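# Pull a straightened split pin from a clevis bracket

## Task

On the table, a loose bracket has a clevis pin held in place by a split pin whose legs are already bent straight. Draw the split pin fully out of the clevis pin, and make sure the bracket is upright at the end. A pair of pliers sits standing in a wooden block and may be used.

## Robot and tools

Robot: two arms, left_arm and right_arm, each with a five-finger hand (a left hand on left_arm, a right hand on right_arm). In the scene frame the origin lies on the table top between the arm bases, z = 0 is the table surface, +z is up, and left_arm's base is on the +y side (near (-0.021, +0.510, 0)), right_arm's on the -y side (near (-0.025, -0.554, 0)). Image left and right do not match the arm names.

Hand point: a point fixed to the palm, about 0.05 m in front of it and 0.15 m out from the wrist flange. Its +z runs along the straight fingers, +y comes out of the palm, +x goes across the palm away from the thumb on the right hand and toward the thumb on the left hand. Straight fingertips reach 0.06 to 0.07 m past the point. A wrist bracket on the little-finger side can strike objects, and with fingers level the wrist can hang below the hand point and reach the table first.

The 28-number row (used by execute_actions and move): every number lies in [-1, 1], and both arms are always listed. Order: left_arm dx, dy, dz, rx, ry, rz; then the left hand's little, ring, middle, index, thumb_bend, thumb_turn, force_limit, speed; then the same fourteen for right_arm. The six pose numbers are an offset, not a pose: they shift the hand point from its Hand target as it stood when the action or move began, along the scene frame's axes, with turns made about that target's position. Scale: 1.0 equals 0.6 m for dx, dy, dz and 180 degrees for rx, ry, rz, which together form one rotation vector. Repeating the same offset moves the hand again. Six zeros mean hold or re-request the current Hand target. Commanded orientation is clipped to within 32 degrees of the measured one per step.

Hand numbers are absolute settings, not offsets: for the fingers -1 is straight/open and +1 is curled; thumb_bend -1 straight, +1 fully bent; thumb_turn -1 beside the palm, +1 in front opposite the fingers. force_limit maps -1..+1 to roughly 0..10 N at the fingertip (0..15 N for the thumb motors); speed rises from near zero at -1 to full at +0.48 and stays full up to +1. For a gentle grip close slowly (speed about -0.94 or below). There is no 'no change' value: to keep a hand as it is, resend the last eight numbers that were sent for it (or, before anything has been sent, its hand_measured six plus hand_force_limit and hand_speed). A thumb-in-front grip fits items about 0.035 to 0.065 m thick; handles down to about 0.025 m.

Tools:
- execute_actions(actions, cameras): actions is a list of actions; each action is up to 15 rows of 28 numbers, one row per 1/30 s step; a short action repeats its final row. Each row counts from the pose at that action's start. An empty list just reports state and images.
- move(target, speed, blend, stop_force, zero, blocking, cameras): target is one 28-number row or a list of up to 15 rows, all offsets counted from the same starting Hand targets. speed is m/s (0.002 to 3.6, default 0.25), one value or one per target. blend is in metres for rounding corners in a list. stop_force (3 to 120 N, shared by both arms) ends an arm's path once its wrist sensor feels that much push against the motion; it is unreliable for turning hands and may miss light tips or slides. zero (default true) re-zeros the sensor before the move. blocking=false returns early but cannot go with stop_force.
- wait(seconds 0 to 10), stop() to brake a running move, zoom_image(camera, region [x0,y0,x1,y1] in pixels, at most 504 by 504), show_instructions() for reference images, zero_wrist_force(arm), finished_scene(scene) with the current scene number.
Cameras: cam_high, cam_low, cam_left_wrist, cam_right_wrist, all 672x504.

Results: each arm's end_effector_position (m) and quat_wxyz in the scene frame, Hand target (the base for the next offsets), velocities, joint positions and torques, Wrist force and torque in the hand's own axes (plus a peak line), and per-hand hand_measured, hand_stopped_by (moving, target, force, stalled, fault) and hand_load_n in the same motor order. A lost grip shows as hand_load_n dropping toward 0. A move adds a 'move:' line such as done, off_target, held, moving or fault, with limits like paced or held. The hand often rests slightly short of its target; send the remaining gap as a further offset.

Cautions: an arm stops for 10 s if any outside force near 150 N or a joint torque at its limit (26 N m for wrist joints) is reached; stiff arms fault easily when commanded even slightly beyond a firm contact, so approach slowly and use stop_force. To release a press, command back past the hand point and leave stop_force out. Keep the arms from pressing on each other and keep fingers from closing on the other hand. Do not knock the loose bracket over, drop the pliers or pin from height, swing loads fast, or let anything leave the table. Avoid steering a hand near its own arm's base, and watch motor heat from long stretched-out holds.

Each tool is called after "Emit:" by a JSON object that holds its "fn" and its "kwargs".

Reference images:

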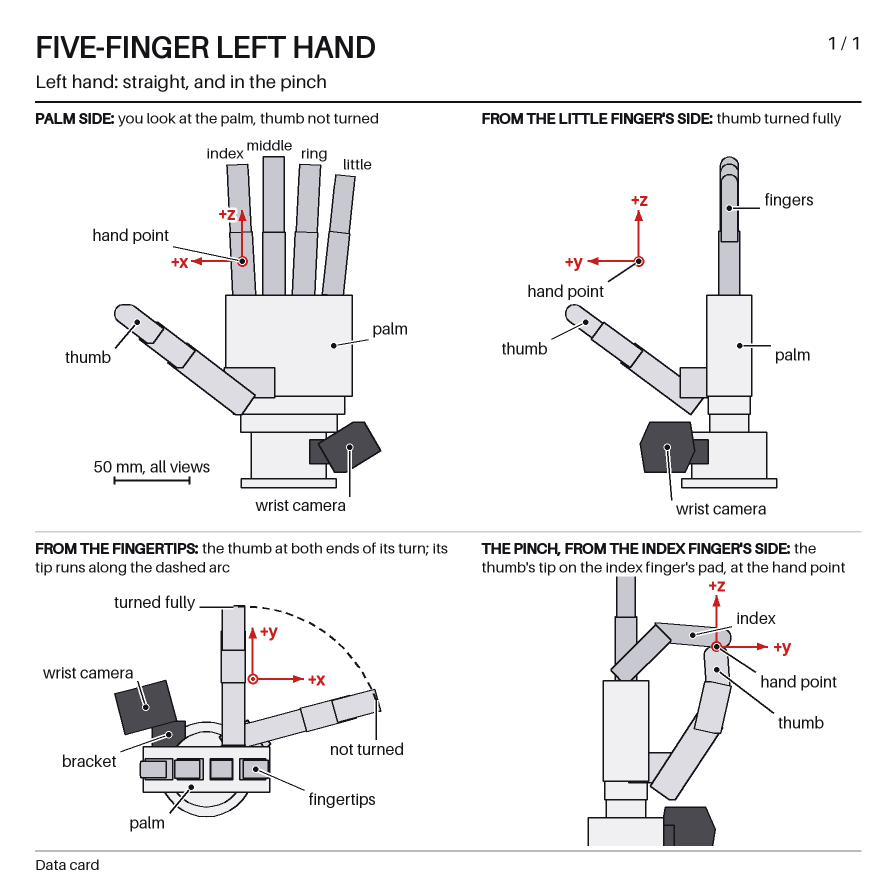

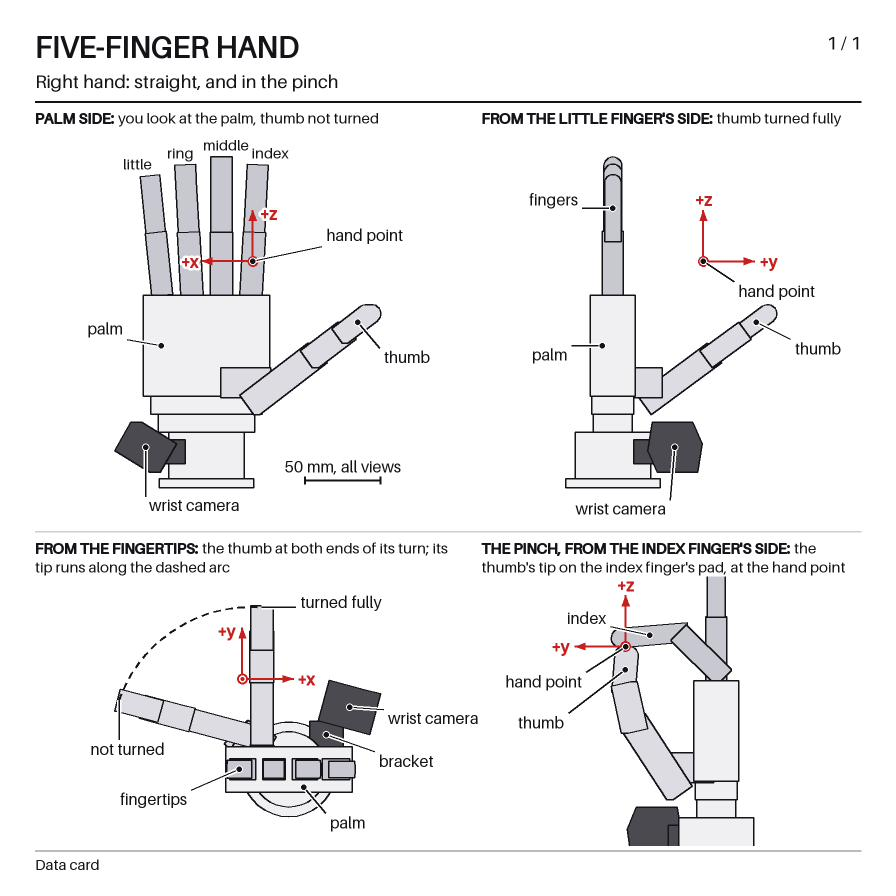

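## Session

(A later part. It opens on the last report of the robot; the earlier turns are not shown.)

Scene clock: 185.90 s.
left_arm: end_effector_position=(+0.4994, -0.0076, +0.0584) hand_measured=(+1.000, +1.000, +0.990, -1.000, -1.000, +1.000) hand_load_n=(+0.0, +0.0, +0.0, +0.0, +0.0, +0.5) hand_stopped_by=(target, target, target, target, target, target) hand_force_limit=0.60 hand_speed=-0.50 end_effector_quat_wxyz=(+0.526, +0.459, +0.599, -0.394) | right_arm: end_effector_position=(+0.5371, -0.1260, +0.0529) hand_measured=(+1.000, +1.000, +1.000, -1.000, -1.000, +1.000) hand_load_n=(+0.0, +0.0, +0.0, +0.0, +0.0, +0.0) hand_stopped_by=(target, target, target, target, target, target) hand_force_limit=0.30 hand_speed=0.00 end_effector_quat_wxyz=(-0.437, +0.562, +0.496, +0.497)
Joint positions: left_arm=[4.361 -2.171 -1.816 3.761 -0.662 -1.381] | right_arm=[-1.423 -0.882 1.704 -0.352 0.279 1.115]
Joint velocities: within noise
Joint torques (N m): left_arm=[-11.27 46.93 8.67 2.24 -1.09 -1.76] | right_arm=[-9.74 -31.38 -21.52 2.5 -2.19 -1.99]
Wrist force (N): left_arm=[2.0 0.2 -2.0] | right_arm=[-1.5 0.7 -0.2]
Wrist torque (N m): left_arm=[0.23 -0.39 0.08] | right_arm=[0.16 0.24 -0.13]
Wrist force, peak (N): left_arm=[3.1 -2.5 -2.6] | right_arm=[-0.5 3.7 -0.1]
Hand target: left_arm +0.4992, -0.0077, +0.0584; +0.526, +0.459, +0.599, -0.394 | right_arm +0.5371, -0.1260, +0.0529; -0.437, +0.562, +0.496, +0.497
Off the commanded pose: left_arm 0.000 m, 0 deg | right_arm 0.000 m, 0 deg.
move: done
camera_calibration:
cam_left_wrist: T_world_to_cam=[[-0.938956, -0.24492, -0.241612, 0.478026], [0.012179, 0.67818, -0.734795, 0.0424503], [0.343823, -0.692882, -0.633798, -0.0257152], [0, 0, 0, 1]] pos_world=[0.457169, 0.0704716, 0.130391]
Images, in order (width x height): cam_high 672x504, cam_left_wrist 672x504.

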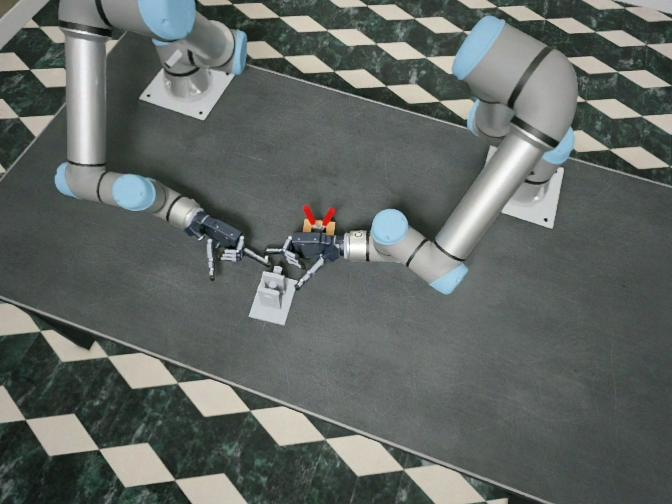

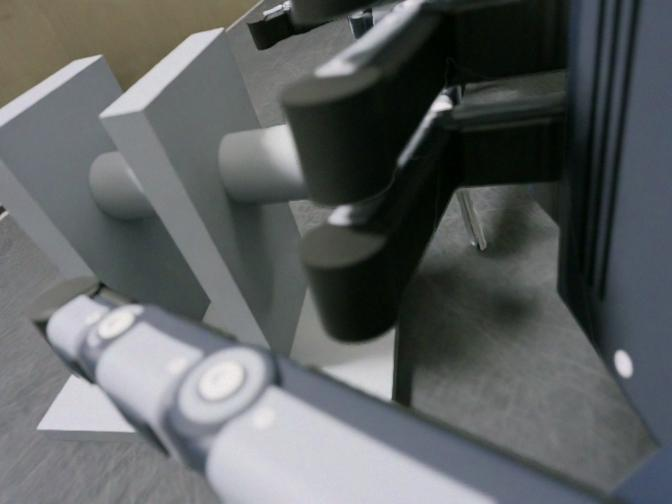

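Emit:
{"fn": "move", "kwargs": {"target": [[0,0.167,0,0,0,0,1,1,0.99,-1,-1,1,0.6,-0.5,0,0,0,0,0,0,1,1,1,-1,-1,1,0.3,0],[0,0.167,0.2,0,0,0,1,1,0.99,-1,-1,1,0.6,-0.5,0,0,0,0,0,0,1,1,1,-1,-1,1,0.3,0]], "speed": 0.08, "cameras": ["cam_right_wrist","cam_high"]}}

Emit:
{"fn": "move", "kwargs": {"target": [0,0,0,0,0,0,1,1,0.99,-1,-1,1,0.6,-0.5,-0.05,-0.005,0,0,0,0,1,1,1,-1,-1,1,0.3,0], "speed": 0.03}}

Emit:
{"fn": "zoom_image", "kwargs": {"camera": "cam_high", "region": [230, 220, 330, 330]}}

Emit:
{"fn": "zoom_image", "kwargs": {"camera": "cam_low", "region": [290, 230, 350, 280]}}

Scene clock: 193.13 s.
left_arm: end_effector_position=(+0.4992, +0.0925, +0.1783) hand_measured=(+1.000, +1.000, +0.990, -1.000, -1.000, +1.000) hand_load_n=(+0.0, +0.5, +0.0, +0.0, +0.0, +0.0) hand_stopped_by=(target, target, target, target, target, target) hand_force_limit=0.60 hand_speed=-0.50 end_effector_quat_wxyz=(+0.526, +0.459, +0.598, -0.394) | right_arm: end_effector_position=(+0.5371, -0.1260, +0.0529) hand_measured=(+1.000, +1.000, +1.000, -1.000, -1.000, +1.000) hand_load_n=(+0.5, +0.0, +0.0, +0.0, +0.0, +0.5) hand_stopped_by=(target, target, target, target, target, target) hand_force_limit=0.30 hand_speed=0.00 end_effector_quat_wxyz=(-0.437, +0.562, +0.496, +0.497)
Joint positions: left_arm=[4.576 -1.894 -1.87 3.445 -0.455 -1.272] | right_arm=[-1.423 -0.882 1.704 -0.352 0.279 1.115]
Joint velocities: within noise
Joint torques (N m): left_arm=[13.23 38.61 23.78 -1.77 1.77 1.77] | right_arm=[-8.45 -32.19 -18.31 2.2 -2.01 -2]
Wrist force (N): left_arm=[1.7 0.1 -2.0] | right_arm=[-1.6 0.7 -0.4]
Wrist torque (N m): left_arm=[0.16 -0.39 0.13] | right_arm=[0.17 0.25 -0.13]
Wrist force, peak (N): left_arm=[2.4 0.6 -2.3] | right_arm=[-1.7 0.8 -0.4]
Hand target: left_arm +0.4992, +0.0925, +0.1784; +0.526, +0.459, +0.599, -0.394 | right_arm +0.5371, -0.1260, +0.0529; -0.437, +0.562, +0.496, +0.497
Off the commanded pose: left_arm 0.000 m, 0 deg | right_arm 0.000 m, 0 deg.
move: done
camera_calibration:
cam_right_wrist: T_world_to_cam=[[0.955737, -0.106373, 0.27432, -0.544105], [0.146722, -0.635845, -0.757743, -0.118231], [0.255028, 0.764451, -0.592093, 0.107356], [0, 0, 0, 1]] pos_world=[0.50999, -0.215123, 0.123234]
Images, in order (width x height): cam_high 672x504, cam_right_wrist 672x504.

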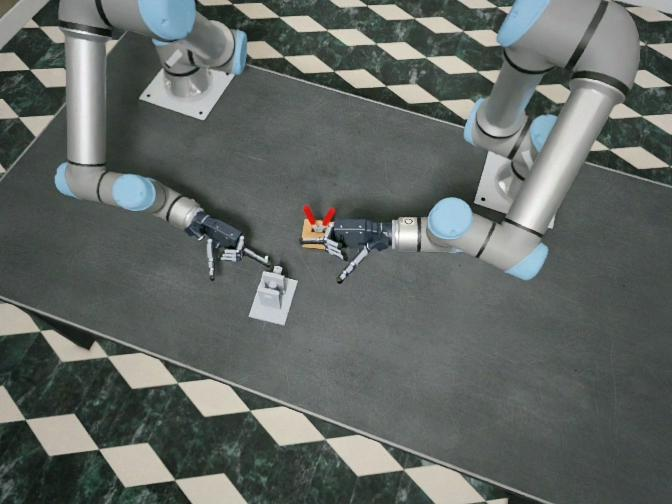

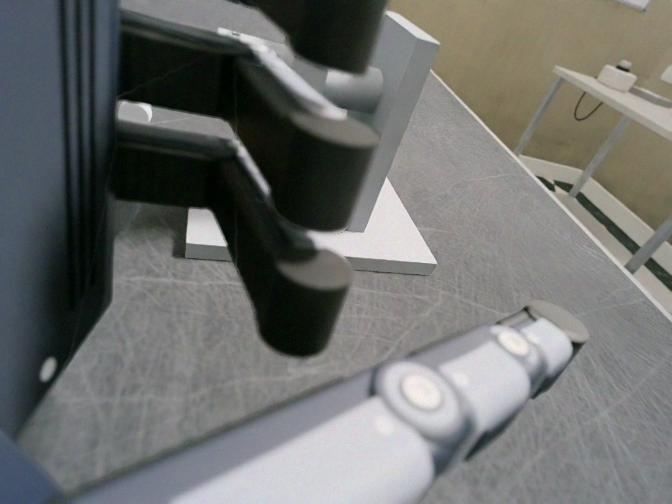

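Scene clock: 194.63 s.
left_arm: end_effector_position=(+0.4992, +0.0925, +0.1784) hand_measured=(+1.000, +1.000, +0.990, -1.000, -1.000, +1.000) hand_load_n=(+0.0, +0.0, +0.0, +0.0, +0.0, +0.0) hand_stopped_by=(target, target, target, target, target, target) hand_force_limit=0.60 hand_speed=-0.50 end_effector_quat_wxyz=(+0.526, +0.459, +0.598, -0.394) | right_arm: end_effector_position=(+0.5072, -0.1290, +0.0529) hand_measured=(+1.000, +1.000, +1.000, -1.000, -1.000, +1.000) hand_load_n=(+0.0, -0.5, +0.0, +0.0, +0.0, +0.0) hand_stopped_by=(target, target, target, target, target, target) hand_force_limit=0.30 hand_speed=0.00 end_effector_quat_wxyz=(-0.437, +0.562, +0.496, +0.497) end_effector_velocity=(-0.002, +0.000, +0.000) end_effector_angular_velocity=(+0.000, +0.002, +0.001)
Joint positions: left_arm=[4.576 -1.893 -1.869 3.445 -0.455 -1.272] | right_arm=[-1.422 -0.93 1.799 -0.402 0.281 1.118]
Joint velocities: left_arm=[within noise] | right_arm=[0 -0.002 0.005 -0.003 0 0.001]
Joint torques (N m): left_arm=[13.16 37.07 22.09 -1.56 1.56 1.92] | right_arm=[11.77 -52.94 -3.83 -1.01 0.76 1.85]
Wrist force (N): left_arm=[1.8 0.1 -1.8] | right_arm=[-1.5 0.7 -0.4]
Wrist torque (N m): left_arm=[0.16 -0.39 0.14] | right_arm=[0.17 0.24 -0.12]
Wrist force, peak (N): left_arm=[1.9 0.1 -2.1] | right_arm=[-1.7 0.9 0.0]
Hand target: left_arm +0.4992, +0.0925, +0.1784; +0.526, +0.459, +0.599, -0.394 | right_arm +0.5071, -0.1290, +0.0529; -0.437, +0.562, +0.496, +0.497
Off the commanded pose: left_arm 0.000 m, 0 deg | right_arm 0.000 m, 0 deg.
move: done
camera_calibration:
cam_left_wrist: T_world_to_cam=[[-0.938956, -0.24492, -0.241612, 0.531348], [0.012179, 0.67818, -0.734795, 0.0627423], [0.343823, -0.692882, -0.633798, 0.119767], [0, 0, 0, 1]] pos_world=[0.456969, 0.170572, 0.250391]
cam_right_wrist: T_world_to_cam=[[0.95575, -0.106201, 0.274341, -0.515819], [0.146823, -0.635906, -0.757672, -0.115823], [0.25492, 0.764424, -0.592175, 0.117331], [0, 0, 0, 1]] pos_world=[0.48009, -0.218123, 0.123235]

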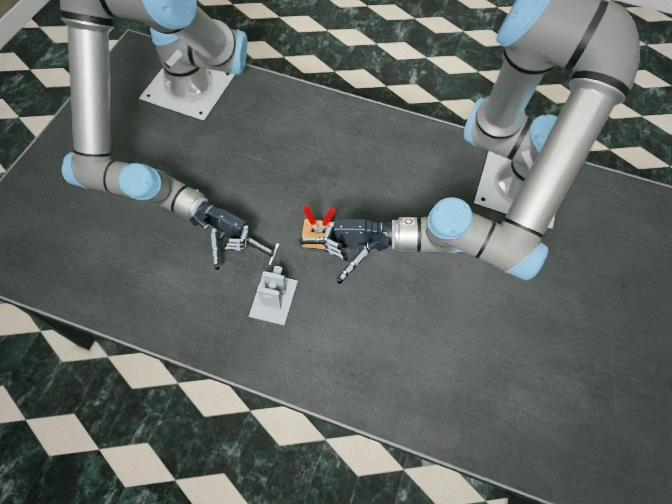

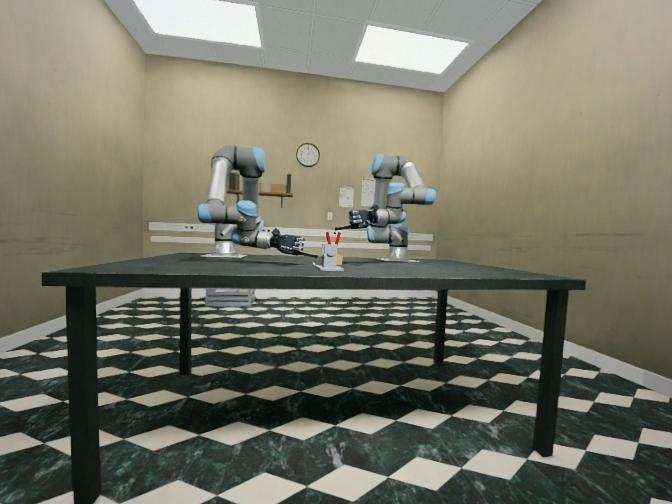

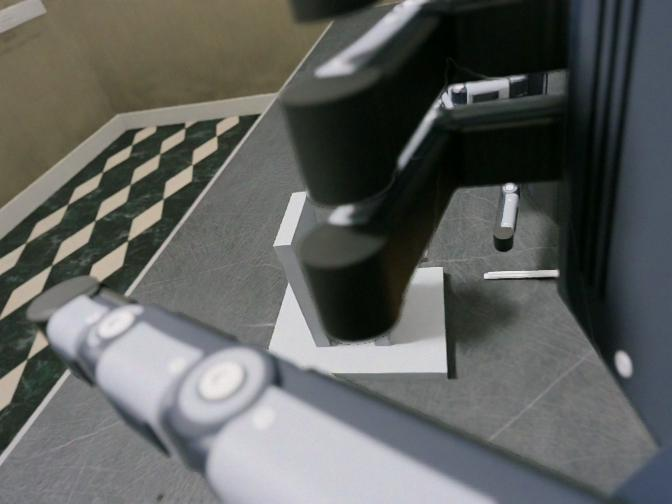

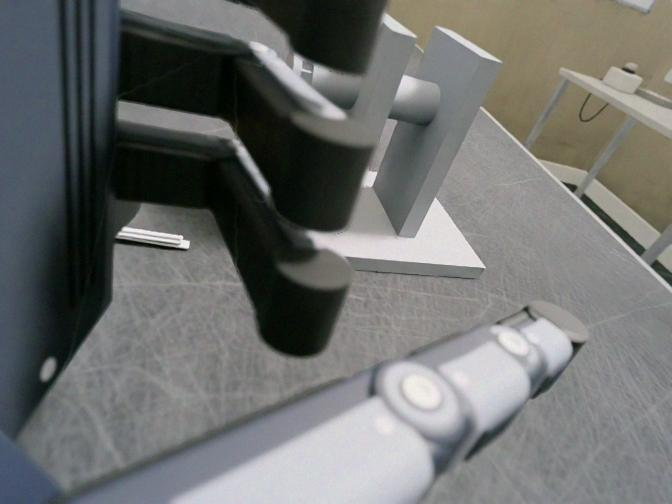

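Scaled by 4.582 from the camera's 672x504 image, which has a finer 960x720 frame.

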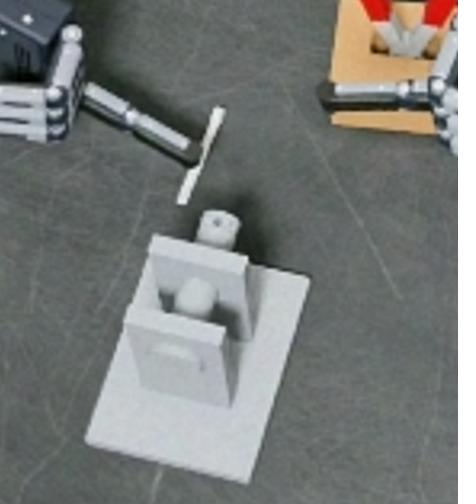

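Scaled by 8.400 from the camera's 672x504 image, which has a finer 960x720 frame.

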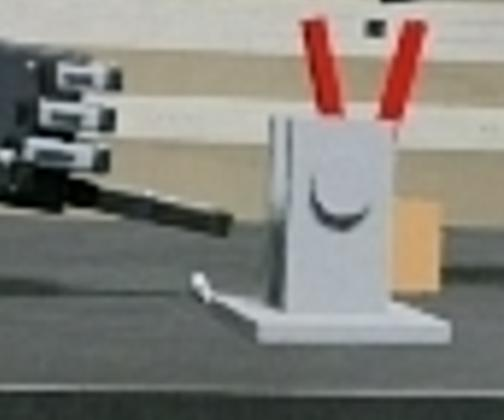

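Emit:
{"fn": "move", "kwargs": {"target": [0,0,0,0,0,0,1,1,0.99,-1,-1,1,0.6,-0.5,0,-0.1,0.12,0,0,0,1,1,1,-1,-1,1,0.3,0], "speed": 0.15, "cameras": ["cam_high"]}}

Emit:
{"fn": "finished_scene", "kwargs": {"scene": 2}}

Scene clock: 197.57 s.
left_arm: end_effector_position=(+0.4992, +0.0925, +0.1784) hand_measured=(+1.000, +1.000, +0.990, -1.000, -1.000, +1.000) hand_load_n=(+0.0, +0.0, +0.0, +0.0, +0.0, +0.0) hand_stopped_by=(target, target, target, target, target, target) hand_force_limit=0.60 hand_speed=-0.50 end_effector_quat_wxyz=(+0.526, +0.459, +0.598, -0.394) | right_arm: end_effector_position=(+0.5071, -0.1889, +0.1249) hand_measured=(+1.000, +1.000, +1.000, -1.000, -1.000, +1.000) hand_load_n=(+0.0, +0.0, +0.0, +0.0, -0.5, +0.5) hand_stopped_by=(target, target, target, target, target, target) hand_force_limit=0.30 hand_speed=0.00 end_effector_quat_wxyz=(-0.437, +0.562, +0.496, +0.497)
Joint positions: left_arm=[4.576 -1.893 -1.869 3.445 -0.455 -1.272] | right_arm=[-1.554 -1.012 1.762 0.053 0.173 0.773]
Joint velocities: within noise
Joint torques (N m): left_arm=[12.74 34.52 20.77 -1.21 1.61 1.86] | right_arm=[-9.61 -26.7 -22.53 3.34 -2.63 -2.01]
Wrist force (N): left_arm=[1.6 0.1 -2.1] | right_arm=[-1.7 0.8 -0.5]
Wrist torque (N m): left_arm=[0.18 -0.38 0.12] | right_arm=[0.20 0.27 -0.14]
Wrist force, peak (N): left_arm=[1.8 0.2 -2.3] | right_arm=[-2.0 0.8 -0.5]
Hand target: left_arm +0.4992, +0.0925, +0.1784; +0.526, +0.459, +0.599, -0.394 | right_arm +0.5071, -0.1890, +0.1249; -0.437, +0.562, +0.496, +0.497
Off the commanded pose: left_arm 0.000 m, 0 deg | right_arm 0.000 m, 0 deg.
move: done
Images, in order (width x height): cam_high 672x504.

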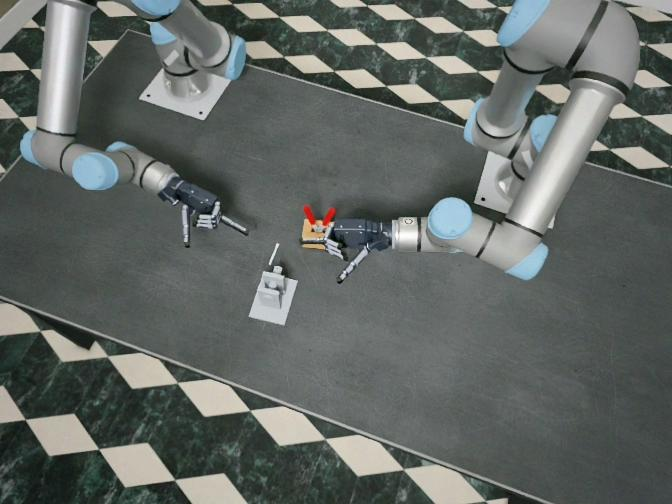

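The scene is finished: the task was done.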